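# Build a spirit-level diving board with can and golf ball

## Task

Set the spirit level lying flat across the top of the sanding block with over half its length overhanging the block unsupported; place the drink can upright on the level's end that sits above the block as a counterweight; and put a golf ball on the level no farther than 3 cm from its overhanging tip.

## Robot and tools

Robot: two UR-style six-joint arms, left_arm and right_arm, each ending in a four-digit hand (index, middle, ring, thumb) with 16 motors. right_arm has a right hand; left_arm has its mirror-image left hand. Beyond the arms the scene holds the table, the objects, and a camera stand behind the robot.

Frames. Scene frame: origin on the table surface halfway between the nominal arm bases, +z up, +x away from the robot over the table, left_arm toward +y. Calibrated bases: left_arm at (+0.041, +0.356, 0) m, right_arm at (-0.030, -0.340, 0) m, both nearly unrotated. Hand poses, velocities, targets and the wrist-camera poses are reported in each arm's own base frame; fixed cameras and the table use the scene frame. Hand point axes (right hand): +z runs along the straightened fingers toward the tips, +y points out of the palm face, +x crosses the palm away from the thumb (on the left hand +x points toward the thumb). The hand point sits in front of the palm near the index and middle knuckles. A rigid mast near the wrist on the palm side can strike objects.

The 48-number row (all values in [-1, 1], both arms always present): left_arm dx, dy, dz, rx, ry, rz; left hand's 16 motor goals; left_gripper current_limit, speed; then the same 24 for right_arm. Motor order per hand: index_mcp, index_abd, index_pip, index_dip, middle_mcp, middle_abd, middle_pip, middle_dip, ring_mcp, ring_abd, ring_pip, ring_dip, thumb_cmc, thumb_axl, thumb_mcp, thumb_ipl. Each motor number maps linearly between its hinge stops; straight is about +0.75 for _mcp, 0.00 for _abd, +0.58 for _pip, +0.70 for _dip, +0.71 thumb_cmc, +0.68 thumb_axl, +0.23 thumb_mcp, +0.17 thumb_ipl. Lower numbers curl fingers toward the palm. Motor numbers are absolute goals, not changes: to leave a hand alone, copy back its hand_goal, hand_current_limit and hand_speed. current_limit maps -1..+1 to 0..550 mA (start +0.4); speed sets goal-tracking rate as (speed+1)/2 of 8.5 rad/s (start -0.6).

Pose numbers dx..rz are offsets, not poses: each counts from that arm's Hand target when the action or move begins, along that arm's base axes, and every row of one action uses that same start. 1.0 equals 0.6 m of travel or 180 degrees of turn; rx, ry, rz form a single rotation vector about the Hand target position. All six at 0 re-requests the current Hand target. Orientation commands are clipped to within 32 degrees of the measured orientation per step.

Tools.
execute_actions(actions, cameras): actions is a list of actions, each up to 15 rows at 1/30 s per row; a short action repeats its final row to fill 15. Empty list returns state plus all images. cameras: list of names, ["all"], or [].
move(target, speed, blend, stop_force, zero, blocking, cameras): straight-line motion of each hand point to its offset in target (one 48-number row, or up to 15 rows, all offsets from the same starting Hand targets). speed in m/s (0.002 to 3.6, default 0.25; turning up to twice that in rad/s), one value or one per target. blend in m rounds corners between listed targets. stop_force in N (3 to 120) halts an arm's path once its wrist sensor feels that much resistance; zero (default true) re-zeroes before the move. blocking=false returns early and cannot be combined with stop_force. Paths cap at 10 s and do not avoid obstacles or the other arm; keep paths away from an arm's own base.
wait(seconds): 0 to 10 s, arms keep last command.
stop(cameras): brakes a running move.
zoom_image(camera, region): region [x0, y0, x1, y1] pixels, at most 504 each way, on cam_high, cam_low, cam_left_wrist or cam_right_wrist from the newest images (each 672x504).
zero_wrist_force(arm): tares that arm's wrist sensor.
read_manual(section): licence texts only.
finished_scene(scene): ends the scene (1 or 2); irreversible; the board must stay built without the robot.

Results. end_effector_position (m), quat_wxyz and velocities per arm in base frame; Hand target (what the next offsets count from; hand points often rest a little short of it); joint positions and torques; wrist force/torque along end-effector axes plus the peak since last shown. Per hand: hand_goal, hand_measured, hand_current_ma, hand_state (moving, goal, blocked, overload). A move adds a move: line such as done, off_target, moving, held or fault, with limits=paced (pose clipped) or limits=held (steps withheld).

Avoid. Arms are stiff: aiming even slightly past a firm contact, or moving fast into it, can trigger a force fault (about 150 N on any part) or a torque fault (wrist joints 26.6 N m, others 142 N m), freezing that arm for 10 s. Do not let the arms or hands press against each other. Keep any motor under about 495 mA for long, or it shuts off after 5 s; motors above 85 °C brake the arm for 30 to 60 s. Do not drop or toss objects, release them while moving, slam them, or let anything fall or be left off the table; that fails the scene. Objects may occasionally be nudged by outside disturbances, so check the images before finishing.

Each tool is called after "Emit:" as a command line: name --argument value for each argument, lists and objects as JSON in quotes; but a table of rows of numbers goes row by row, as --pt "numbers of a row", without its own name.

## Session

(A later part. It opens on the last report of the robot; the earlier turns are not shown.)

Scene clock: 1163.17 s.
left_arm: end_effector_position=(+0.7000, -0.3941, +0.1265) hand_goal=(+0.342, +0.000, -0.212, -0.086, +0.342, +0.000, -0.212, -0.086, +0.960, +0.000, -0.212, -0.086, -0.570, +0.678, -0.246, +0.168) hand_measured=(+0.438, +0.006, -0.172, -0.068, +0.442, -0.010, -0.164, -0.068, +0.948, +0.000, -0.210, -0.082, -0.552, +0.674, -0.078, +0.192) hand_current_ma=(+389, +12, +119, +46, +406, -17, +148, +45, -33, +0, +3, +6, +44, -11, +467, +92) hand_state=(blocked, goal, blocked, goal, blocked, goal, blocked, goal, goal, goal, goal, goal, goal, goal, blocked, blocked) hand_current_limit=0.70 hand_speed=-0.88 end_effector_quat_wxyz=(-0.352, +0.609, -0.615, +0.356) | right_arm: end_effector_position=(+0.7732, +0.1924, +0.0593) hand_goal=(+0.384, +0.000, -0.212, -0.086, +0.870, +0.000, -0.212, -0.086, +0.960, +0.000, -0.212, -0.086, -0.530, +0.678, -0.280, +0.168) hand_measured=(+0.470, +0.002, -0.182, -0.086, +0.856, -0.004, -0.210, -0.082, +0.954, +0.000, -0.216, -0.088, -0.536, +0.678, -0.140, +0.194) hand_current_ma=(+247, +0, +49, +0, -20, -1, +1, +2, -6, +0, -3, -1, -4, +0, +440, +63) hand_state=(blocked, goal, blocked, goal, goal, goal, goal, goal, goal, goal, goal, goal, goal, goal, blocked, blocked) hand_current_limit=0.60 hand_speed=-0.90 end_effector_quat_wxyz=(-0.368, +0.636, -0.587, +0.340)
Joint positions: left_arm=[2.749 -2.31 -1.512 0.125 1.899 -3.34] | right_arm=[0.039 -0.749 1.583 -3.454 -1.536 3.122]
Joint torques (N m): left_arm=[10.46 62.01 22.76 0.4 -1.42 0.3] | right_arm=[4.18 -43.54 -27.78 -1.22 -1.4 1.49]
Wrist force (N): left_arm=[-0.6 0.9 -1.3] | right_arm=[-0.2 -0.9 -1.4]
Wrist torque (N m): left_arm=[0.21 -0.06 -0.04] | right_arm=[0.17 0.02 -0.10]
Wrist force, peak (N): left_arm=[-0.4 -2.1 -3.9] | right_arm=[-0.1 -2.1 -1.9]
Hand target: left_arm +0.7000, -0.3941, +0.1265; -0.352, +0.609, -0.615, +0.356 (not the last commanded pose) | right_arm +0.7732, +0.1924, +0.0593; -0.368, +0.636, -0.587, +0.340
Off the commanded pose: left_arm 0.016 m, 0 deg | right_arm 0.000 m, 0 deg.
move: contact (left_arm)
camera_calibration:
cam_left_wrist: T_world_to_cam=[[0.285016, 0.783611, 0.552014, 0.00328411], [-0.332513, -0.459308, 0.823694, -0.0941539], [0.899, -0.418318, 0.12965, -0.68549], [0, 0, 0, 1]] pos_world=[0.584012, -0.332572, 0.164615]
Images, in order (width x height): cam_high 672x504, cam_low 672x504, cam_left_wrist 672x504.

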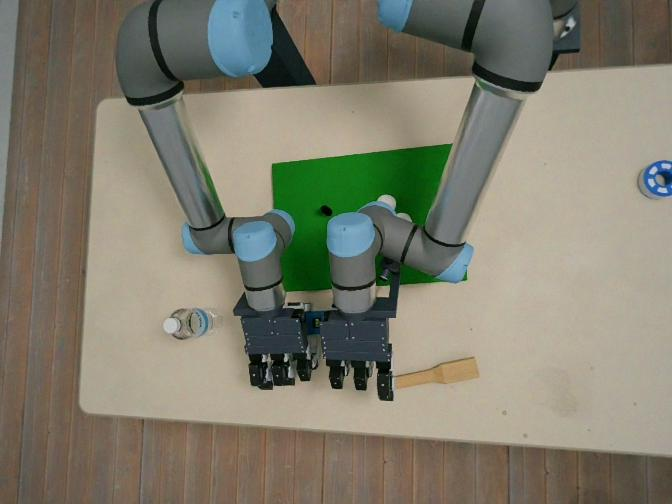

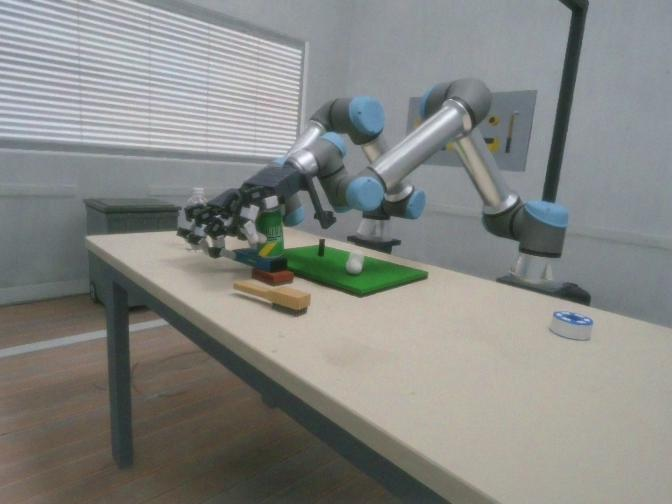

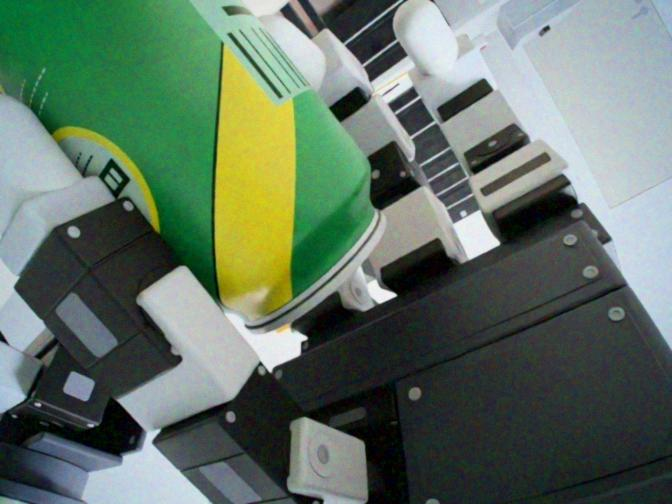

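Emit:
move --pt "0 0 -0.0013 0 0 0 0.342 0 -0.212 -0.086 0.342 0 -0.212 -0.086 0.960 0 -0.212 -0.086 -0.570 0.678 -0.247 0.168 0.7 -0.88 0 0 0 0 0 0 0.384 0 -0.212 -0.086 0.87 0 -0.212 -0.086 0.960 0 -0.212 -0.086 -0.53 0.678 -0.281 0.168 0.6 -0.9" --pt "0 0 -0.0013 0 0 0 0.54 0 -0.212 -0.086 0.54 0 -0.212 -0.086 0.960 0 -0.212 -0.086 -0.570 0.678 0.02 0.168 0.5 -0.95 0 0 0 0 0 0 0.384 0 -0.212 -0.086 0.87 0 -0.212 -0.086 0.960 0 -0.212 -0.086 -0.53 0.678 -0.281 0.168 0.6 -0.9" --pt "0 0 -0.0013 0 0 0 0.87 0 -0.212 -0.086 0.87 0 -0.212 -0.086 0.960 0 -0.212 -0.086 -0.570 0.678 0.2 0.168 0.5 -0.85 0 0 0 0 0 0 0.384 0 -0.212 -0.086 0.87 0 -0.212 -0.086 0.960 0 -0.212 -0.086 -0.53 0.678 -0.281 0.168 0.6 -0.9" --pt "0 0 0.15 0 0 0 0.87 0 -0.212 -0.086 0.87 0 -0.212 -0.086 0.960 0 -0.212 -0.086 -0.570 0.678 0.2 0.168 0.5 -0.8 0 0 0 0 0 0 0.384 0 -0.212 -0.086 0.87 0 -0.212 -0.086 0.960 0 -0.212 -0.086 -0.53 0.678 -0.281 0.168 0.6 -0.9" --speed '[0.02,0.02,0.02,0.08]' --cameras '["cam_high","cam_low","cam_left_wrist"]'

Emit:
zoom_image --camera "cam_low" --region '[200, 190, 320, 310]'

Scene clock: 1189.30 s.
left_arm: end_effector_position=(+0.7000, -0.3941, +0.2165) hand_goal=(+0.870, +0.000, -0.212, -0.086, +0.870, +0.000, -0.212, -0.086, +0.960, +0.000, -0.212, -0.086, -0.570, +0.678, +0.200, +0.168) hand_measured=(+0.850, +0.004, -0.210, -0.082, +0.852, -0.004, -0.210, -0.082, +0.948, +0.000, -0.210, -0.082, -0.568, +0.676, +0.194, +0.170) hand_current_ma=(-56, +5, +4, +6, -49, -4, +3, +5, -33, +0, +3, +6, +4, -3, -17, +3) hand_state=(goal, goal, goal, goal, goal, goal, goal, goal, goal, goal, goal, goal, goal, goal, goal, goal) hand_current_limit=0.50 hand_speed=-0.80 end_effector_quat_wxyz=(-0.352, +0.609, -0.615, +0.356) | right_arm: end_effector_position=(+0.7732, +0.1924, +0.0593) hand_goal=(+0.384, +0.000, -0.212, -0.086, +0.870, +0.000, -0.212, -0.086, +0.960, +0.000, -0.212, -0.086, -0.530, +0.678, -0.280, +0.168) hand_measured=(+0.470, +0.002, -0.182, -0.092, +0.856, -0.004, -0.210, -0.082, +0.954, +0.000, -0.216, -0.088, -0.536, +0.678, -0.140, +0.196) hand_current_ma=(+247, +0, +49, -5, -20, -1, +1, +2, -6, +0, -3, -1, -4, +0, +440, +72) hand_state=(blocked, goal, blocked, goal, goal, goal, goal, goal, goal, goal, goal, goal, goal, goal, blocked, blocked) hand_current_limit=0.60 hand_speed=-0.90 end_effector_quat_wxyz=(-0.368, +0.636, -0.587, +0.340)
Joint positions: left_arm=[2.749 -2.191 -1.451 -0.055 1.899 -3.34] | right_arm=[0.039 -0.749 1.583 -3.454 -1.536 3.122]
Joint torques (N m): left_arm=[8.58 39.02 12.95 5.09 -0.6 -1.41] | right_arm=[-4.83 -43.64 -20.07 -1.23 -1.59 1.28]
Wrist force (N): left_arm=[-0.8 0.2 -1.7] | right_arm=[-1.1 0.2 -0.9]
Wrist torque (N m): left_arm=[0.04 -0.07 -0.04] | right_arm=[0.27 0.02 -0.08]
Wrist force, peak (N): left_arm=[-0.1 -2.8 -4.4] | right_arm=[-0.5 -2.3 -2.2]
Hand target: left_arm +0.7000, -0.3941, +0.2165; -0.352, +0.609, -0.615, +0.356 | right_arm +0.7732, +0.1924, +0.0593; -0.368, +0.636, -0.587, +0.340
Off the commanded pose: left_arm 0.000 m, 0 deg | right_arm 0.000 m, 0 deg.
move: done
camera_calibration:
cam_left_wrist: T_world_to_cam=[[0.284946, 0.783644, 0.552004, -0.0463713], [-0.332471, -0.459328, 0.8237, -0.168285], [0.899038, -0.418235, 0.129656, -0.697244], [0, 0, 0, 1]] pos_world=[0.584112, -0.332572, 0.254615]
Images, in order (width x height): cam_high 672x504, cam_low 672x504, cam_left_wrist 672x504.

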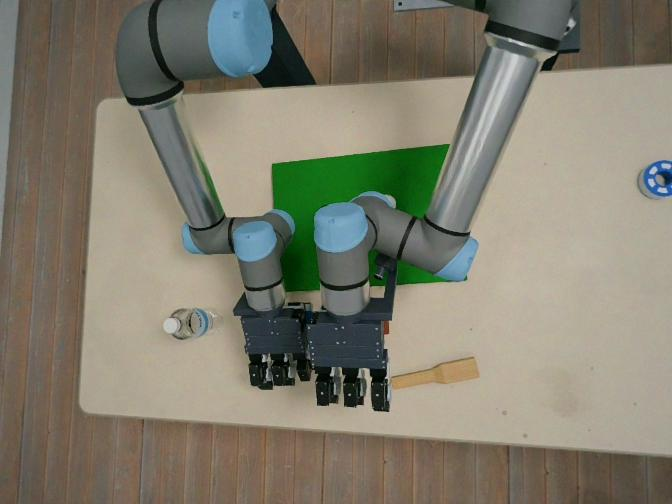

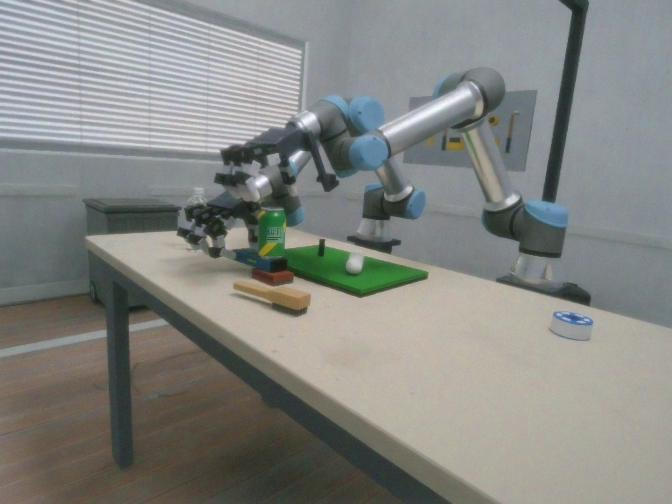

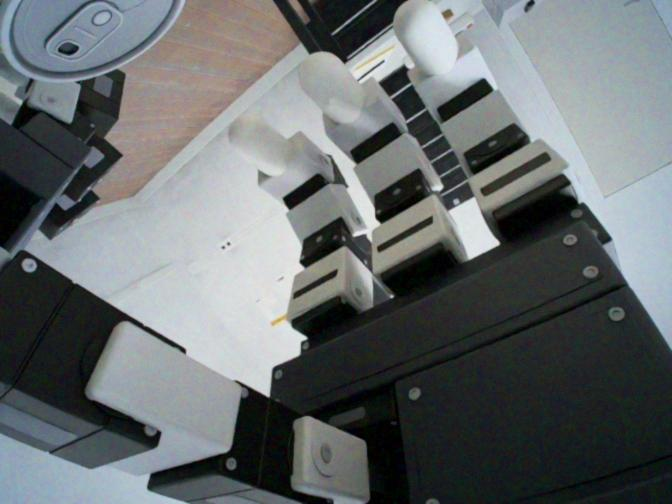

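Scaled by 4.200 from the camera's 672x504 image, which has a finer 960x720 frame.

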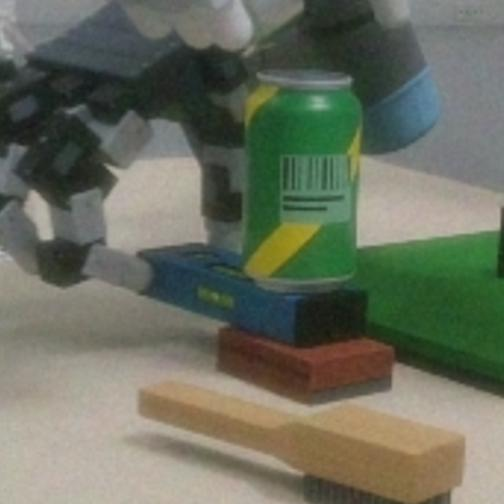

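Emit:
move --pt "0 0 0.10 0 0 0 0.87 0 -0.212 -0.086 0.87 0 -0.212 -0.086 0.960 0 -0.212 -0.086 -0.570 0.678 0.2 0.168 0.5 -0.8 0 0 0 0 0 0 0.384 0 -0.212 -0.086 0.87 0 -0.212 -0.086 0.960 0 -0.212 -0.086 -0.53 0.678 -0.281 0.168 0.6 -0.9" --pt "-0.1 0.8 0.2 0 0 0 0.87 0 -0.212 -0.086 0.87 0 -0.212 -0.086 0.960 0 -0.212 -0.086 -0.570 0.678 0.2 0.168 0.5 -0.8 0 0 0 0 0 0 0.384 0 -0.212 -0.086 0.87 0 -0.212 -0.086 0.960 0 -0.212 -0.086 -0.53 0.678 -0.281 0.168 0.6 -0.9" --speed '[0.15,0.3]' --blend '[0.03,0]'

Emit:
move --pt "0 0 0 0 0 0 0.87 0 -0.212 -0.086 0.87 0 -0.212 -0.086 0.960 0 -0.212 -0.086 -0.570 0.678 0.2 0.168 0.5 -0.8 0 0 0 0 0 0 0.56 0 -0.212 -0.086 0.87 0 -0.212 -0.086 0.960 0 -0.212 -0.086 -0.55 0.678 0.02 0.168 0.5 -0.96" --pt "0 0 0 0 0 0 0.87 0 -0.212 -0.086 0.87 0 -0.212 -0.086 0.960 0 -0.212 -0.086 -0.570 0.678 0.2 0.168 0.5 -0.8 0 0 0 0 0 0 0.87 0 -0.212 -0.086 0.87 0 -0.212 -0.086 0.960 0 -0.212 -0.086 -0.570 0.678 0.2 0.168 0.5 -0.85" --speed '[0.02,0.02]' --cameras '["cam_high","cam_low","cam_right_wrist"]'

Emit:
zoom_image --camera "cam_low" --region '[200, 190, 320, 310]'

Emit:
zoom_image --camera "cam_high" --region '[270, 280, 420, 370]'

Scene clock: 1216.30 s.
left_arm: end_effector_position=(+0.6400, +0.0858, +0.3365) hand_goal=(+0.870, +0.000, -0.212, -0.086, +0.870, +0.000, -0.212, -0.086, +0.960, +0.000, -0.212, -0.086, -0.570, +0.678, +0.200, +0.168) hand_measured=(+0.850, +0.002, -0.210, -0.082, +0.852, -0.002, -0.210, -0.082, +0.948, +0.000, -0.210, -0.082, -0.570, +0.676, +0.194, +0.170) hand_current_ma=(-53, +4, +4, +6, -47, -4, +3, +5, -33, +0, +3, +6, +0, -3, -16, +3) hand_state=(goal, goal, goal, goal, goal, goal, goal, goal, goal, goal, goal, goal, goal, goal, goal, goal) hand_current_limit=0.50 hand_speed=-0.80 end_effector_quat_wxyz=(-0.352, +0.609, -0.615, +0.356) | right_arm: end_effector_position=(+0.7732, +0.1924, +0.0593) hand_goal=(+0.384, +0.000, -0.212, -0.086, +0.870, +0.000, -0.212, -0.086, +0.960, +0.000, -0.212, -0.086, -0.530, +0.678, -0.280, +0.168) hand_measured=(+0.470, +0.002, -0.182, -0.092, +0.856, -0.004, -0.210, -0.082, +0.954, +0.000, -0.216, -0.088, -0.536, +0.678, -0.140, +0.196) hand_current_ma=(+247, +0, +49, -5, -20, -1, +1, +2, -6, +0, -3, -1, -4, +0, +440, +72) hand_state=(blocked, goal, blocked, goal, goal, goal, goal, goal, goal, goal, goal, goal, goal, goal, blocked, blocked) hand_current_limit=0.60 hand_speed=-0.90 end_effector_quat_wxyz=(-0.368, +0.636, -0.587, +0.340)
Joint positions: left_arm=[3.638 -1.707 -1.806 -0.212 1.136 -2.872] | right_arm=[0.039 -0.749 1.583 -3.454 -1.536 3.122]
Joint torques (N m): left_arm=[9.72 18.51 14.23 5 -1.97 -0.33] | right_arm=[-4.69 -43.94 -15.61 -1.35 -1.56 1.2]
Wrist force (N): left_arm=[-0.6 0.5 -1.6] | right_arm=[-1.1 -0.3 -1.0]
Wrist torque (N m): left_arm=[0.09 -0.07 -0.02] | right_arm=[0.24 0.04 -0.10]
Wrist force, peak (N): left_arm=[-3.0 0.5 -2.1] | right_arm=[-1.0 -1.2 -1.7]
Hand target: left_arm +0.6400, +0.0859, +0.3365; -0.352, +0.609, -0.615, +0.356 | right_arm +0.7732, +0.1924, +0.0593; -0.368, +0.636, -0.587, +0.340
Off the commanded pose: left_arm 0.000 m, 0 deg | right_arm 0.000 m, 0 deg.
move: done

Scene clock: 1219.77 s.
left_arm: end_effector_position=(+0.6400, +0.0859, +0.3365) hand_goal=(+0.870, +0.000, -0.212, -0.086, +0.870, +0.000, -0.212, -0.086, +0.960, +0.000, -0.212, -0.086, -0.570, +0.678, +0.200, +0.168) hand_measured=(+0.850, +0.002, -0.210, -0.082, +0.852, -0.002, -0.210, -0.082, +0.948, +0.000, -0.210, -0.082, -0.570, +0.676, +0.194, +0.170) hand_current_ma=(-53, +4, +4, +6, -47, -4, +3, +5, -33, +0, +3, +6, +0, -3, -16, +3) hand_state=(goal, goal, goal, goal, goal, goal, goal, goal, goal, goal, goal, goal, goal, goal, goal, goal) hand_current_limit=0.50 hand_speed=-0.80 end_effector_quat_wxyz=(-0.352, +0.609, -0.615, +0.356) | right_arm: end_effector_position=(+0.7732, +0.1924, +0.0593) hand_goal=(+0.870, +0.000, -0.212, -0.086, +0.870, +0.000, -0.212, -0.086, +0.960, +0.000, -0.212, -0.086, -0.570, +0.678, +0.200, +0.168) hand_measured=(+0.850, +0.002, -0.210, -0.086, +0.856, -0.004, -0.210, -0.082, +0.954, +0.000, -0.216, -0.088, -0.568, +0.678, +0.194, +0.170) hand_current_ma=(-31, +0, +1, +0, -20, -1, +1, +2, -6, +0, -3, -1, +1, +0, -8, +1) hand_state=(blocked, goal, goal, goal, goal, goal, goal, goal, goal, goal, goal, goal, goal, goal, goal, goal) hand_current_limit=0.50 hand_speed=-0.85 end_effector_quat_wxyz=(-0.368, +0.636, -0.587, +0.340)
Joint positions: left_arm=[3.638 -1.707 -1.806 -0.212 1.135 -2.872] | right_arm=[0.039 -0.749 1.583 -3.454 -1.536 3.122]
Joint torques (N m): left_arm=[11.88 18.73 14.13 0.6 -2.17 0.71] | right_arm=[-4.71 -43.86 -12.69 -1.23 -1.57 1.14]
Wrist force (N): left_arm=[-0.8 0.6 -1.3] | right_arm=[0.2 -0.1 -0.9]
Wrist torque (N m): left_arm=[0.08 -0.05 -0.04] | right_arm=[0.11 0.03 -0.12]
Wrist force, peak (N): left_arm=[-0.9 0.3 -1.9] | right_arm=[-1.1 -1.1 -1.4]
Hand target: left_arm +0.6400, +0.0859, +0.3365; -0.352, +0.609, -0.615, +0.356 | right_arm +0.7732, +0.1924, +0.0593; -0.368, +0.636, -0.587, +0.340
Off the commanded pose: left_arm 0.000 m, 0 deg | right_arm 0.000 m, 0 deg.
move: done
camera_calibration:
cam_right_wrist: T_world_to_cam=[[-0.313396, 0.750192, -0.582232, 0.174204], [-0.430401, 0.434318, 0.791279, 0.158523], [0.846485, 0.498578, 0.18677, -0.638143], [0, 0, 0, 1]] pos_world=[0.663002, 0.118627, 0.0951774]
Images, in order (width x height): cam_high 672x504, cam_low 672x504, cam_right_wrist 672x504.

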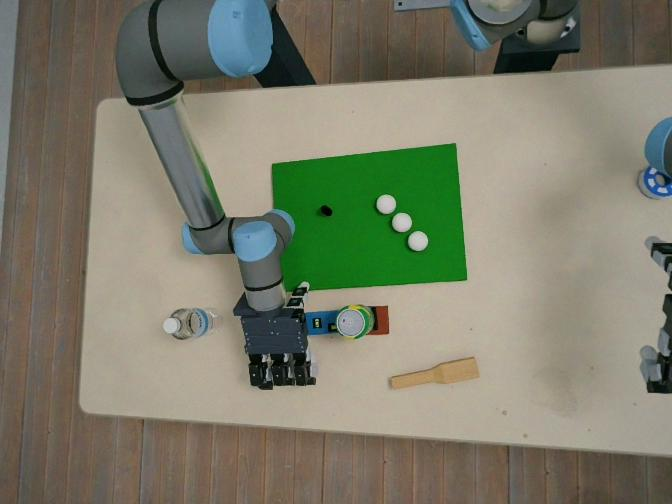

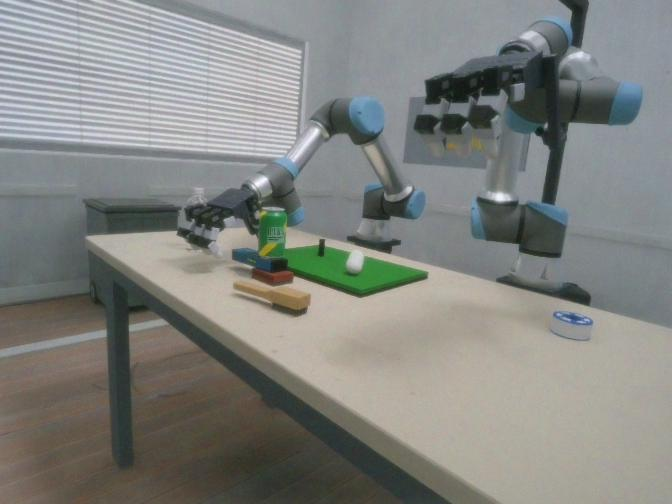

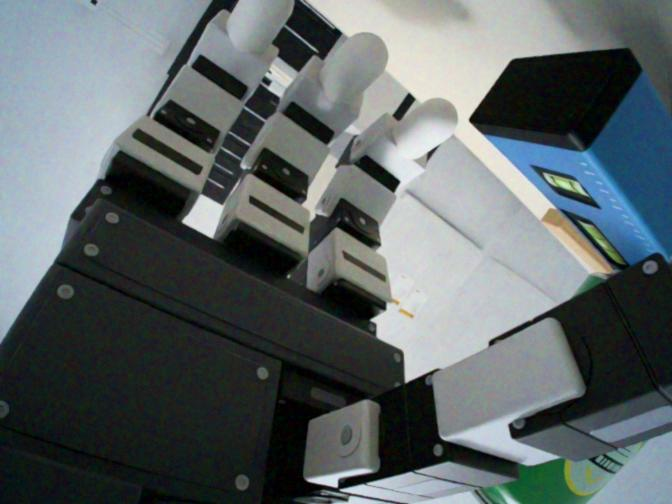

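Scaled by 4.200 from the camera's 672x504 image, which has a finer 960x720 frame.

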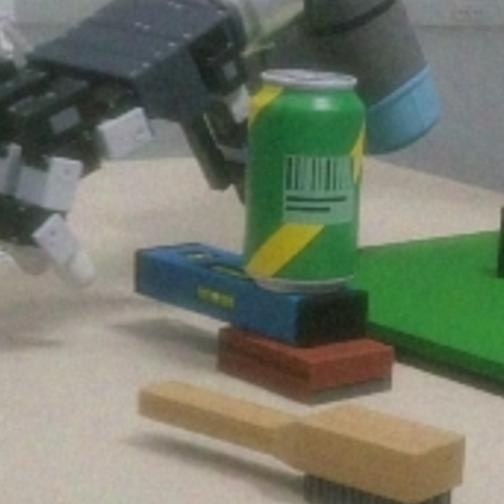

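Scaled by 3.360 from the camera's 672x504 image, which has a finer 960x720 frame.

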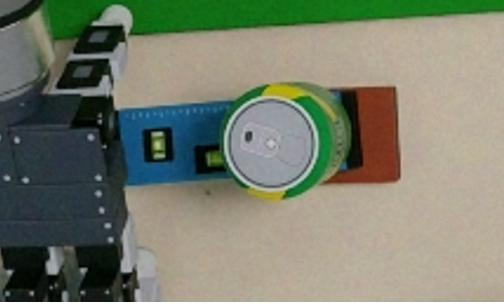

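Emit:
zoom_image --camera "cam_right_wrist" --region '[440, 20, 672, 194]'

Scaled by 2.172 from the camera's 672x504 image, which has a finer 960x720 frame.

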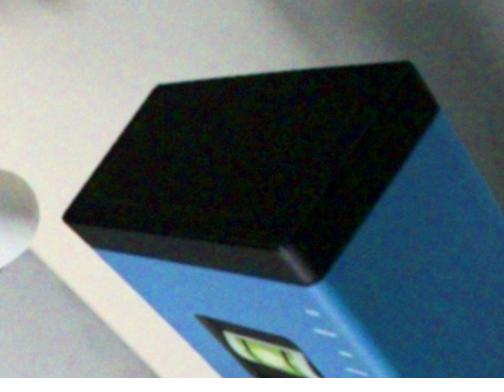

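Emit:
move --pt "0 0 0 0 0 0 0.87 0 -0.212 -0.086 0.87 0 -0.212 -0.086 0.960 0 -0.212 -0.086 -0.570 0.678 0.2 0.168 0.5 -0.8 0 0 0.05 0 0 0 0.87 0 -0.212 -0.086 0.87 0 -0.212 -0.086 0.960 0 -0.212 -0.086 -0.570 0.678 0.2 0.168 0.5 -0.85" --pt "0 0 0 0 0 0 0.87 0 -0.212 -0.086 0.87 0 -0.212 -0.086 0.960 0 -0.212 -0.086 -0.570 0.678 0.2 0.168 0.5 -0.8 0 0 0.37 0 0 0 0.87 0 -0.212 -0.086 0.87 0 -0.212 -0.086 0.960 0 -0.212 -0.086 -0.570 0.678 0.2 0.168 0.5 -0.85" --pt "0 0 0 0 0 0 0.87 0 -0.212 -0.086 0.87 0 -0.212 -0.086 0.960 0 -0.212 -0.086 -0.570 0.678 0.2 0.168 0.5 -0.8 -0.2962 0.39 0.30 0 0 -0.1039 0.87 0 -0.212 -0.086 0.87 0 -0.212 -0.086 0.960 0 -0.212 -0.086 -0.570 0.678 0.2 0.168 0.5 -0.85" --pt "0 0 0 0 0 0 0.87 0 -0.212 -0.086 0.87 0 -0.212 -0.086 0.960 0 -0.212 -0.086 -0.570 0.678 0.2 0.168 0.5 -0.8 -0.2962 0.39 0.068 0 0 -0.1039 0.87 0 -0.212 -0.086 0.87 0 -0.212 -0.086 0.960 0 -0.212 -0.086 -0.570 0.678 0.2 0.168 0.5 -0.85" --speed '[0.06,0.2,0.25,0.2]' --blend '[0.01,0.02,0.03,0]' --cameras '["cam_high","cam_low","cam_right_wrist"]'

Emit:
zoom_image --camera "cam_high" --region '[270, 280, 420, 370]'

Scene clock: 1310.87 s.
left_arm: end_effector_position=(+0.6400, +0.0859, +0.3365) hand_goal=(+0.870, +0.000, -0.212, -0.086, +0.870, +0.000, -0.212, -0.086, +0.960, +0.000, -0.212, -0.086, -0.570, +0.678, +0.200, +0.168) hand_measured=(+0.850, +0.002, -0.210, -0.082, +0.852, -0.002, -0.210, -0.082, +0.948, +0.000, -0.210, -0.082, -0.570, +0.676, +0.194, +0.170) hand_current_ma=(-53, +4, +4, +6, -47, -4, +3, +5, -33, +0, +3, +6, +0, -3, -16, +3) hand_state=(goal, goal, goal, goal, goal, goal, goal, goal, goal, goal, goal, goal, goal, goal, goal, goal) hand_current_limit=0.50 hand_speed=-0.80 end_effector_quat_wxyz=(-0.352, +0.609, -0.615, +0.356) | right_arm: end_effector_position=(+0.5954, +0.4264, +0.1001) hand_goal=(+0.870, +0.000, -0.212, -0.086, +0.870, +0.000, -0.212, -0.086, +0.960, +0.000, -0.212, -0.086, -0.570, +0.678, +0.200, +0.168) hand_measured=(+0.854, +0.002, -0.210, -0.086, +0.856, -0.004, -0.210, -0.082, +0.954, +0.000, -0.216, -0.088, -0.568, +0.678, +0.194, +0.170) hand_current_ma=(-23, +0, +1, +0, -17, -1, +1, +2, -6, +0, -2, -1, +0, +0, -6, +1) hand_state=(goal, goal, goal, goal, goal, goal, goal, goal, goal, goal, goal, goal, goal, goal, goal, goal) hand_current_limit=0.50 hand_speed=-0.85 end_effector_quat_wxyz=(+0.308, -0.532, +0.683, -0.395)
Joint positions: left_arm=[3.638 -1.707 -1.806 -0.212 1.135 -2.872] | right_arm=[0.575 -0.886 1.679 -3.233 -2.259 3.635]
Joint torques (N m): left_arm=[12.19 19.14 14.47 0.59 -2.14 0.53] | right_arm=[4.07 -46.57 -29.79 -4.07 -1.04 -0.29]
Wrist force (N): left_arm=[-0.7 0.7 -1.4] | right_arm=[0.0 0.5 -0.7]
Wrist torque (N m): left_arm=[0.08 -0.06 -0.04] | right_arm=[0.18 0.00 -0.19]
Wrist force, peak (N): left_arm=[-0.9 0.7 -1.8] | right_arm=[1.4 -2.3 -1.1]
Hand target: left_arm +0.6400, +0.0859, +0.3365; -0.352, +0.609, -0.615, +0.356 | right_arm +0.5954, +0.4264, +0.1001; +0.308, -0.532, +0.683, -0.395
Off the commanded pose: left_arm 0.000 m, 0 deg | right_arm 0.000 m, 0 deg.
move: done
camera_calibration:
cam_right_wrist: T_world_to_cam=[[-0.056495, 0.811001, -0.58231, -0.212171], [-0.268326, 0.54945, 0.791268, -0.197562], [0.96167, 0.200952, 0.186572, -0.553689], [0, 0, 0, 1]] pos_world=[0.467469, 0.391887, 0.136078]
Images, in order (width x height): cam_high 672x504, cam_low 672x504, cam_right_wrist 672x504.

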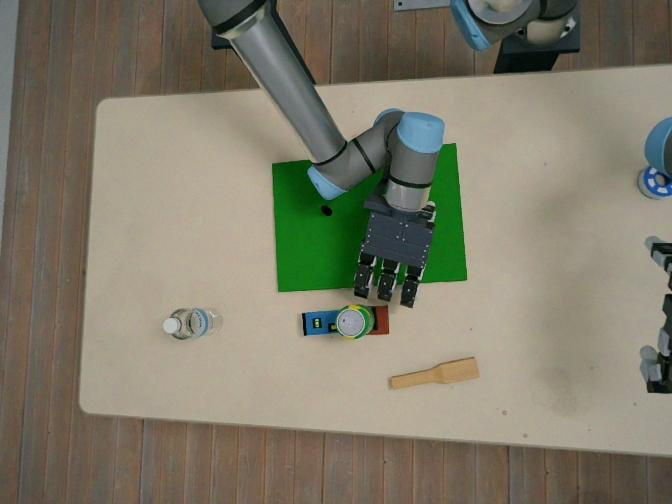

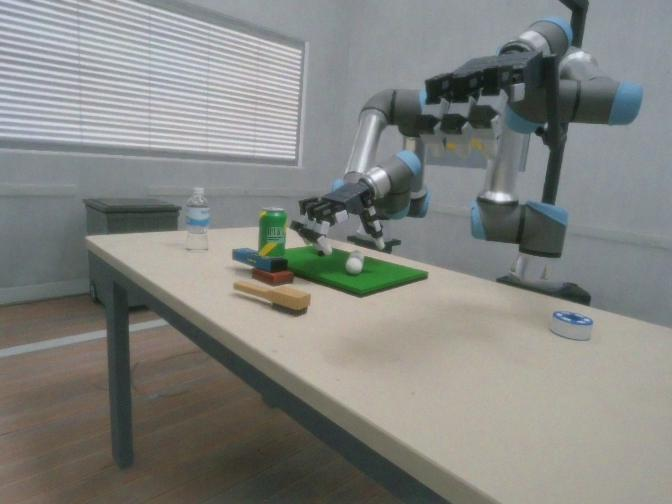

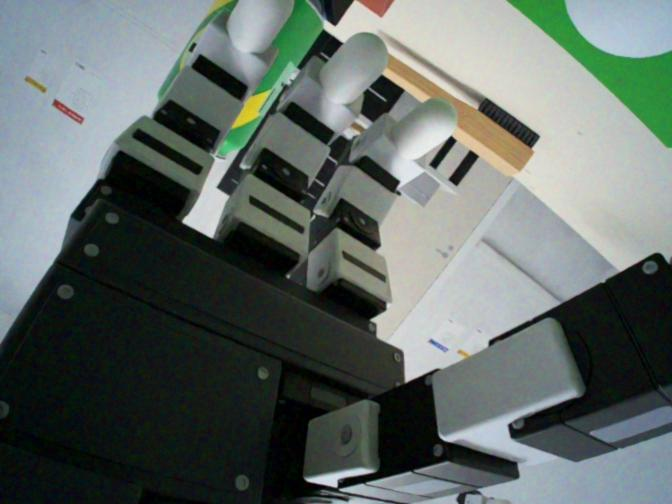

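Scaled by 3.360 from the camera's 672x504 image, which has a finer 960x720 frame.

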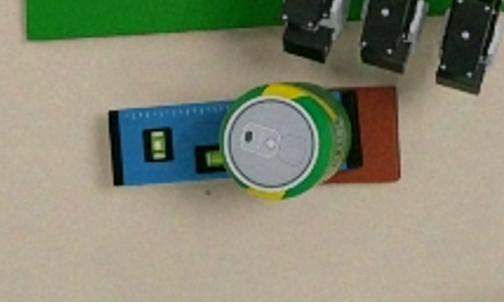

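Emit:
move --pt "0 0 0 0 0 0 0.87 0 -0.212 -0.086 0.87 0 -0.212 -0.086 0.960 0 -0.212 -0.086 -0.570 0.678 0.2 0.168 0.5 -0.8 -0.001 0.007 0 0 0 0 0.87 0 -0.212 -0.086 0.87 0 -0.212 -0.086 0.960 0 -0.212 -0.086 -0.570 0.678 0.2 0.168 0.5 -0.85" --pt "0 0 0 0 0 0 0.87 0 -0.212 -0.086 0.87 0 -0.212 -0.086 0.960 0 -0.212 -0.086 -0.570 0.678 0.2 0.168 0.5 -0.8 -0.001 0.007 -0.0768 0 0 0 0.87 0 -0.212 -0.086 0.87 0 -0.212 -0.086 0.960 0 -0.212 -0.086 -0.570 0.678 0.2 0.168 0.5 -0.85" --speed '[0.05,0.06]' --cameras '["cam_high","cam_low","cam_right_wrist"]'

Emit:
zoom_image --camera "cam_low" --region '[290, 190, 430, 300]'

Scene clock: 1337.43 s.
left_arm: end_effector_position=(+0.6400, +0.0859, +0.3365) hand_goal=(+0.870, +0.000, -0.212, -0.086, +0.870, +0.000, -0.212, -0.086, +0.960, +0.000, -0.212, -0.086, -0.570, +0.678, +0.200, +0.168) hand_measured=(+0.850, +0.002, -0.210, -0.082, +0.852, -0.002, -0.210, -0.082, +0.948, +0.000, -0.210, -0.082, -0.570, +0.676, +0.194, +0.170) hand_current_ma=(-53, +4, +4, +6, -47, -4, +3, +5, -33, +0, +3, +6, +0, -3, -16, +3) hand_state=(goal, goal, goal, goal, goal, goal, goal, goal, goal, goal, goal, goal, goal, goal, goal, goal) hand_current_limit=0.50 hand_speed=-0.80 end_effector_quat_wxyz=(-0.352, +0.609, -0.615, +0.356) | right_arm: end_effector_position=(+0.5948, +0.4306, +0.0539) hand_goal=(+0.870, +0.000, -0.212, -0.086, +0.870, +0.000, -0.212, -0.086, +0.960, +0.000, -0.212, -0.086, -0.570, +0.678, +0.200, +0.168) hand_measured=(+0.854, +0.002, -0.210, -0.086, +0.856, -0.004, -0.210, -0.082, +0.954, +0.000, -0.216, -0.088, -0.568, +0.678, +0.194, +0.170) hand_current_ma=(-23, +0, +1, +0, -17, -1, +1, +2, -6, +0, -2, -1, +0, +0, -6, +1) hand_state=(goal, goal, goal, goal, goal, goal, goal, goal, goal, goal, goal, goal, goal, goal, goal, goal) hand_current_limit=0.50 hand_speed=-0.85 end_effector_quat_wxyz=(+0.308, -0.532, +0.683, -0.395) end_effector_velocity=(+0.000, +0.000, +0.001) end_effector_angular_velocity=(-0.001, +0.002, +0.000)
Joint positions: left_arm=[3.638 -1.707 -1.806 -0.212 1.135 -2.872] | right_arm=[0.581 -0.802 1.679 -3.314 -2.264 3.64]
Joint velocities: left_arm=[within noise] | right_arm=[0 -0.002 0 0.005 0 0.001]
Joint torques (N m): left_arm=[11.79 19.59 15.01 0.64 -2 0.5] | right_arm=[-6.01 -60.85 -17.82 -0.93 1.06 -1.12]
Wrist force (N): left_arm=[-0.6 0.5 -1.5] | right_arm=[0.0 -0.1 -0.7]
Wrist torque (N m): left_arm=[0.07 -0.07 -0.03] | right_arm=[0.11 0.01 -0.26]
Wrist force, peak (N): left_arm=[-0.7 0.6 -2.0] | right_arm=[-0.1 -0.7 -1.1]
Hand target: left_arm +0.6400, +0.0859, +0.3365; -0.352, +0.609, -0.615, +0.356 | right_arm +0.5948, +0.4306, +0.0541; +0.308, -0.532, +0.683, -0.395
Off the commanded pose: left_arm 0.000 m, 0 deg | right_arm 0.000 m, 0 deg.
move: done
camera_calibration:
cam_right_wrist: T_world_to_cam=[[-0.0564262, 0.81105, -0.582249, -0.24263], [-0.268244, 0.54942, 0.791317, -0.163426], [0.961697, 0.200836, 0.186558, -0.545283], [0, 0, 0, 1]] pos_world=[0.466868, 0.396087, 0.0897775]
Images, in order (width x height): cam_high 672x504, cam_low 672x504, cam_right_wrist 672x504.

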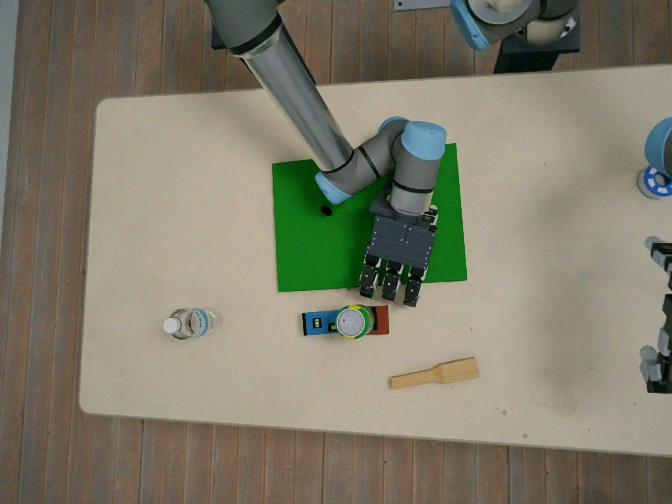

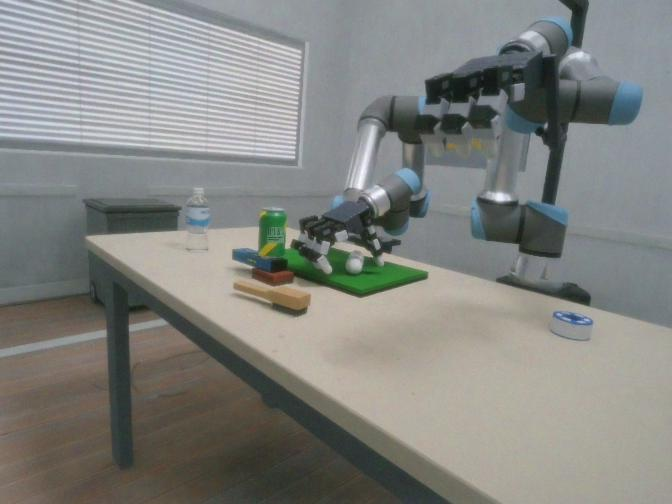

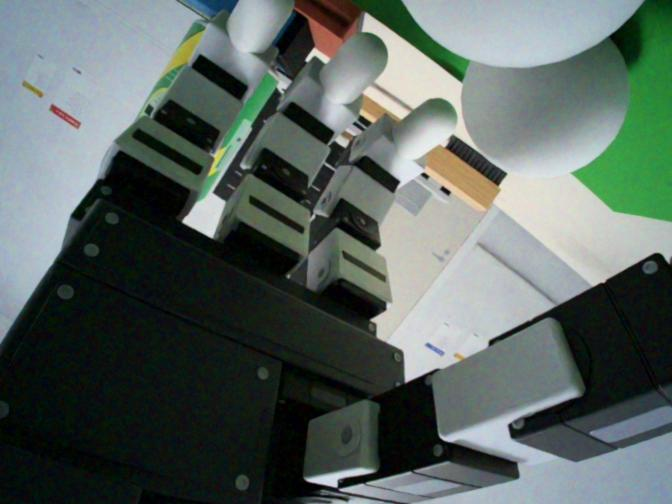

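Scaled by 3.600 from the camera's 672x504 image, which has a finer 960x720 frame.

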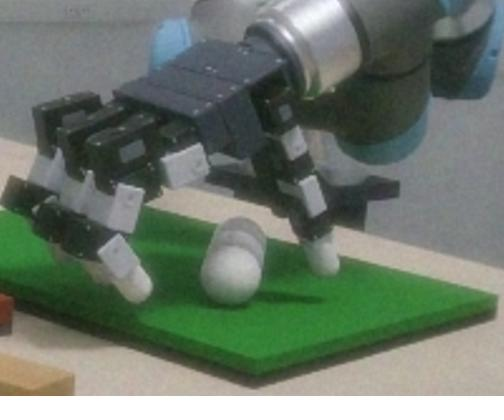

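Emit:
move --pt "0 0 0 0 0 0 0.87 0 -0.212 -0.086 0.87 0 -0.212 -0.086 0.960 0 -0.212 -0.086 -0.570 0.678 0.2 0.168 0.5 -0.8 0 0.0035 0 0 0 0 0.87 0 -0.212 -0.086 0.87 0 -0.212 -0.086 0.960 0 -0.212 -0.086 -0.570 0.678 0.2 0.168 0.2 -0.85" --pt "0 0 0 0 0 0 0.87 0 -0.212 -0.086 0.87 0 -0.212 -0.086 0.960 0 -0.212 -0.086 -0.570 0.678 0.2 0.168 0.5 -0.8 0 0.0035 0 0 0 0 0.30 0 -0.212 -0.086 0.30 0 -0.212 -0.086 0.960 0 -0.212 -0.086 -0.570 0.678 -0.25 0.168 0.2 -0.85" --speed '[0.02,0.02]' --cameras '["cam_low","cam_right_wrist"]'

Emit:
zoom_image --camera "cam_low" --region '[290, 190, 430, 300]'

Scene clock: 1352.47 s.
left_arm: end_effector_position=(+0.6400, +0.0859, +0.3365) hand_goal=(+0.870, +0.000, -0.212, -0.086, +0.870, +0.000, -0.212, -0.086, +0.960, +0.000, -0.212, -0.086, -0.570, +0.678, +0.200, +0.168) hand_measured=(+0.850, +0.002, -0.210, -0.082, +0.852, -0.002, -0.210, -0.082, +0.948, +0.000, -0.210, -0.082, -0.570, +0.676, +0.194, +0.170) hand_current_ma=(-53, +4, +4, +6, -47, -4, +3, +5, -33, +0, +3, +6, +0, -3, -16, +3) hand_state=(goal, goal, goal, goal, goal, goal, goal, goal, goal, goal, goal, goal, goal, goal, goal, goal) hand_current_limit=0.50 hand_speed=-0.80 end_effector_quat_wxyz=(-0.352, +0.609, -0.615, +0.356) | right_arm: end_effector_position=(+0.5948, +0.4327, +0.0540) hand_goal=(+0.300, +0.000, -0.212, -0.086, +0.300, +0.000, -0.212, -0.086, +0.960, +0.000, -0.212, -0.086, -0.570, +0.678, -0.250, +0.168) hand_measured=(+0.358, +0.002, -0.198, -0.086, +0.344, -0.004, -0.196, -0.082, +0.954, +0.000, -0.216, -0.088, -0.548, +0.684, -0.182, +0.194) hand_current_ma=(+143, +0, +15, +0, +94, -2, +19, +2, -6, +0, -2, -1, +31, +7, +234, +60) hand_state=(blocked, goal, goal, goal, blocked, goal, goal, goal, goal, goal, goal, goal, blocked, goal, blocked, blocked) hand_current_limit=0.20 hand_speed=-0.85 end_effector_quat_wxyz=(+0.308, -0.532, +0.683, -0.395)
Joint positions: left_arm=[3.638 -1.707 -1.806 -0.212 1.135 -2.872] | right_arm=[0.584 -0.8 1.674 -3.309 -2.266 3.642]
Joint torques (N m): left_arm=[12.06 18.98 14.71 0.59 -1.99 0.23] | right_arm=[-6.07 -48.27 -9.58 -4.21 1.03 -1.04]
Wrist force (N): left_arm=[-0.6 0.4 -1.6] | right_arm=[0.1 0.7 -0.5]
Wrist torque (N m): left_arm=[0.08 -0.08 -0.03] | right_arm=[0.20 -0.01 -0.24]
Wrist force, peak (N): left_arm=[-1.1 0.7 -1.9] | right_arm=[-0.2 1.1 -0.6]
Hand target: left_arm +0.6400, +0.0859, +0.3365; -0.352, +0.609, -0.615, +0.356 | right_arm +0.5948, +0.4327, +0.0541; +0.308, -0.532, +0.683, -0.395
Off the commanded pose: left_arm 0.000 m, 0 deg | right_arm 0.000 m, 0 deg.
move: done
camera_calibration:
cam_right_wrist: T_world_to_cam=[[-0.0563015, 0.811034, -0.582284, -0.244265], [-0.268426, 0.54944, 0.791241, -0.164654], [0.961653, 0.200848, 0.186769, -0.545746], [0, 0, 0, 1]] pos_world=[0.466868, 0.398187, 0.0899777]
Images, in order (width x height): cam_low 672x504, cam_right_wrist 672x504.

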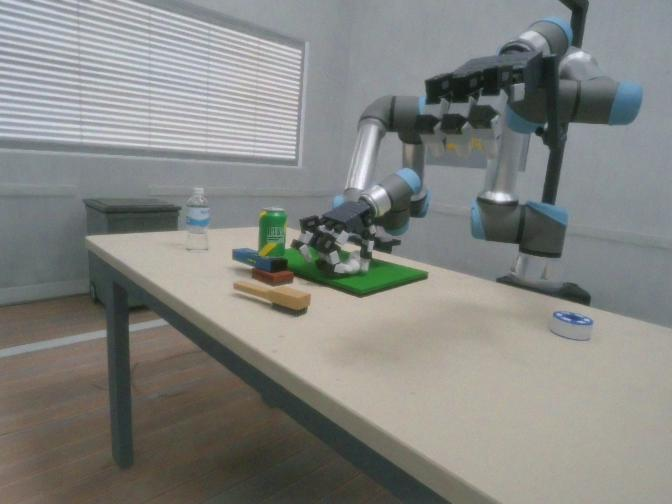

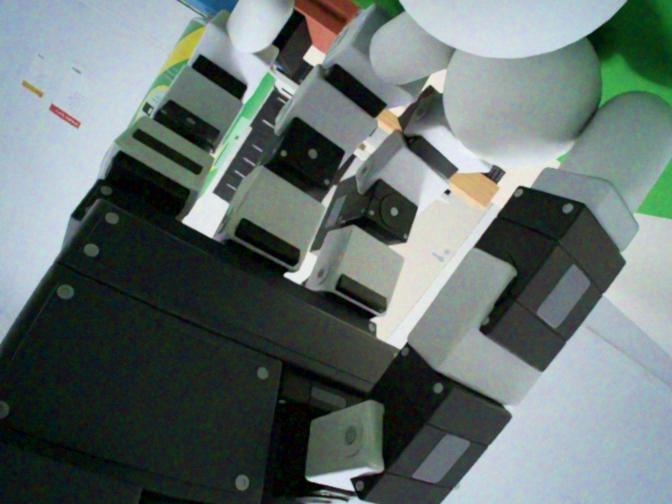

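Scaled by 3.600 from the camera's 672x504 image, which has a finer 960x720 frame.

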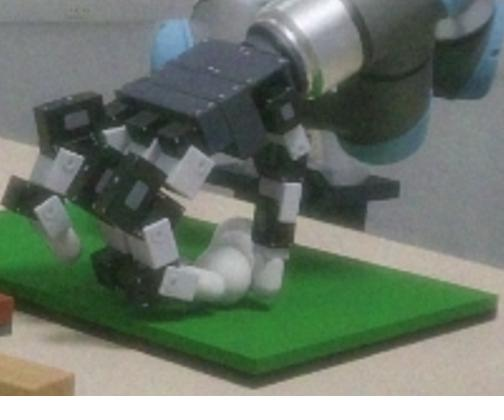

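Emit:
move --pt "0 0 0 0 0 0 0.87 0 -0.212 -0.086 0.87 0 -0.212 -0.086 0.960 0 -0.212 -0.086 -0.570 0.678 0.2 0.168 0.5 -0.8 0 0 0 0 0 0 0.21 0 -0.212 -0.086 0.21 0 -0.212 -0.086 0.960 0 -0.212 -0.086 -0.570 0.678 -0.30 0.168 0.2 -0.88" --pt "0 0 0 0 0 0 0.87 0 -0.212 -0.086 0.87 0 -0.212 -0.086 0.960 0 -0.212 -0.086 -0.570 0.678 0.2 0.168 0.5 -0.8 0 0 0.1 0 0 0 0.21 0 -0.212 -0.086 0.21 0 -0.212 -0.086 0.960 0 -0.212 -0.086 -0.570 0.678 -0.30 0.168 0.2 -0.88" --pt "0 0 0 0 0 0 0.87 0 -0.212 -0.086 0.87 0 -0.212 -0.086 0.960 0 -0.212 -0.086 -0.570 0.678 0.2 0.168 0.5 -0.8 0 0 0.38 0 0 0 0.21 0 -0.212 -0.086 0.21 0 -0.212 -0.086 0.960 0 -0.212 -0.086 -0.570 0.678 -0.30 0.168 0.2 -0.88" --speed '[0.05,0.05,0.15]' --blend '[0,0.01,0]' --cameras '["cam_high","cam_low","cam_right_wrist"]'

Scene clock: 1367.37 s.
left_arm: end_effector_position=(+0.6400, +0.0859, +0.3365) hand_goal=(+0.870, +0.000, -0.212, -0.086, +0.870, +0.000, -0.212, -0.086, +0.960, +0.000, -0.212, -0.086, -0.570, +0.678, +0.200, +0.168) hand_measured=(+0.850, +0.002, -0.210, -0.082, +0.852, -0.002, -0.210, -0.082, +0.948, +0.000, -0.210, -0.082, -0.570, +0.676, +0.194, +0.170) hand_current_ma=(-53, +4, +4, +6, -47, -4, +3, +5, -33, +0, +3, +6, +0, -3, -16, +3) hand_state=(goal, goal, goal, goal, goal, goal, goal, goal, goal, goal, goal, goal, goal, goal, goal, goal) hand_current_limit=0.50 hand_speed=-0.80 end_effector_quat_wxyz=(-0.352, +0.609, -0.615, +0.356) | right_arm: end_effector_position=(+0.5948, +0.4327, +0.2822) hand_goal=(+0.210, +0.000, -0.212, -0.086, +0.210, +0.000, -0.212, -0.086, +0.960, +0.000, -0.212, -0.086, -0.570, +0.678, -0.300, +0.168) hand_measured=(+0.330, +0.002, -0.188, -0.082, +0.280, -0.012, -0.188, -0.082, +0.954, +0.000, -0.216, -0.088, -0.522, +0.694, -0.182, +0.208) hand_current_ma=(+330, +0, +37, +2, +186, -10, +36, +3, -6, +0, -2, -1, +101, +25, +330, +119) hand_state=(blocked, goal, blocked, goal, blocked, goal, blocked, goal, goal, goal, goal, goal, blocked, goal, blocked, blocked) hand_current_limit=0.20 hand_speed=-0.88 end_effector_quat_wxyz=(+0.308, -0.532, +0.683, -0.395)
Joint positions: left_arm=[3.638 -1.707 -1.806 -0.212 1.135 -2.872] | right_arm=[0.584 -1.119 1.513 -2.829 -2.266 3.642]
Joint torques (N m): left_arm=[11.98 19.33 14.4 0.56 -1.91 0.1] | right_arm=[-3.55 -35.41 -12.72 -2.04 -1.55 1.55]
Wrist force (N): left_arm=[-0.6 0.5 -1.8] | right_arm=[-0.3 0.8 -0.7]
Wrist torque (N m): left_arm=[0.11 -0.09 -0.02] | right_arm=[0.22 0.04 -0.29]
Wrist force, peak (N): left_arm=[-1.3 0.5 -1.8] | right_arm=[-0.2 -0.8 -1.5]
Hand target: left_arm +0.6400, +0.0859, +0.3365; -0.352, +0.609, -0.615, +0.356 | right_arm +0.5948, +0.4327, +0.2821; +0.308, -0.532, +0.683, -0.395
Off the commanded pose: left_arm 0.000 m, 0 deg | right_arm 0.000 m, 0 deg.
move: done
camera_calibration:
cam_right_wrist: T_world_to_cam=[[-0.0562442, 0.811172, -0.582097, -0.111646], [-0.268566, 0.54924, 0.791333, -0.34494], [0.961618, 0.20084, 0.186962, -0.58837], [0, 0, 0, 1]] pos_world=[0.466868, 0.398187, 0.317977]
Images, in order (width x height): cam_high 672x504, cam_low 672x504, cam_right_wrist 672x504.

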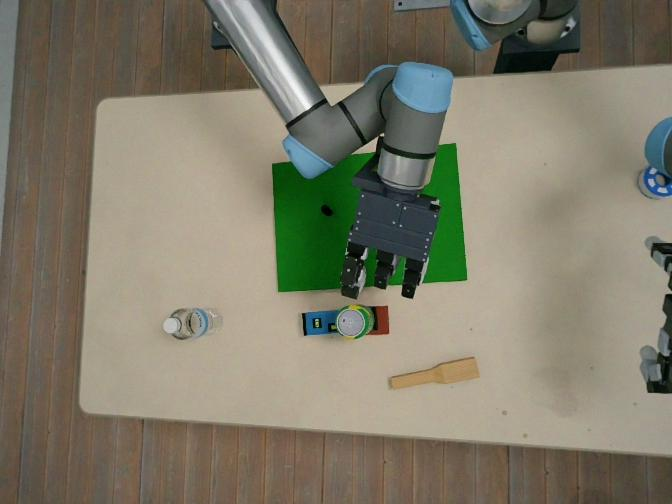

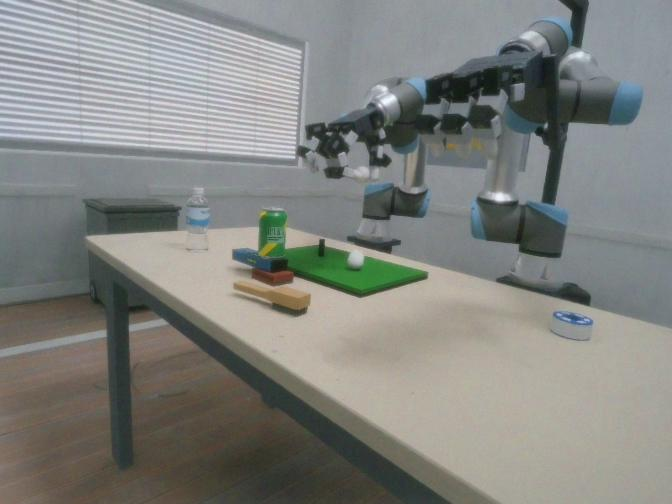

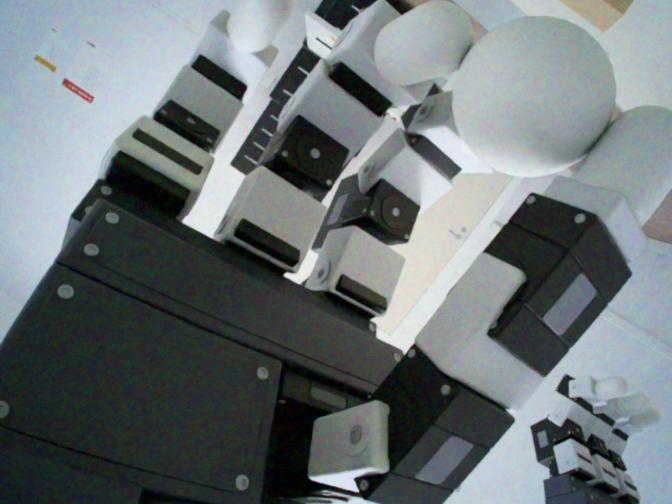

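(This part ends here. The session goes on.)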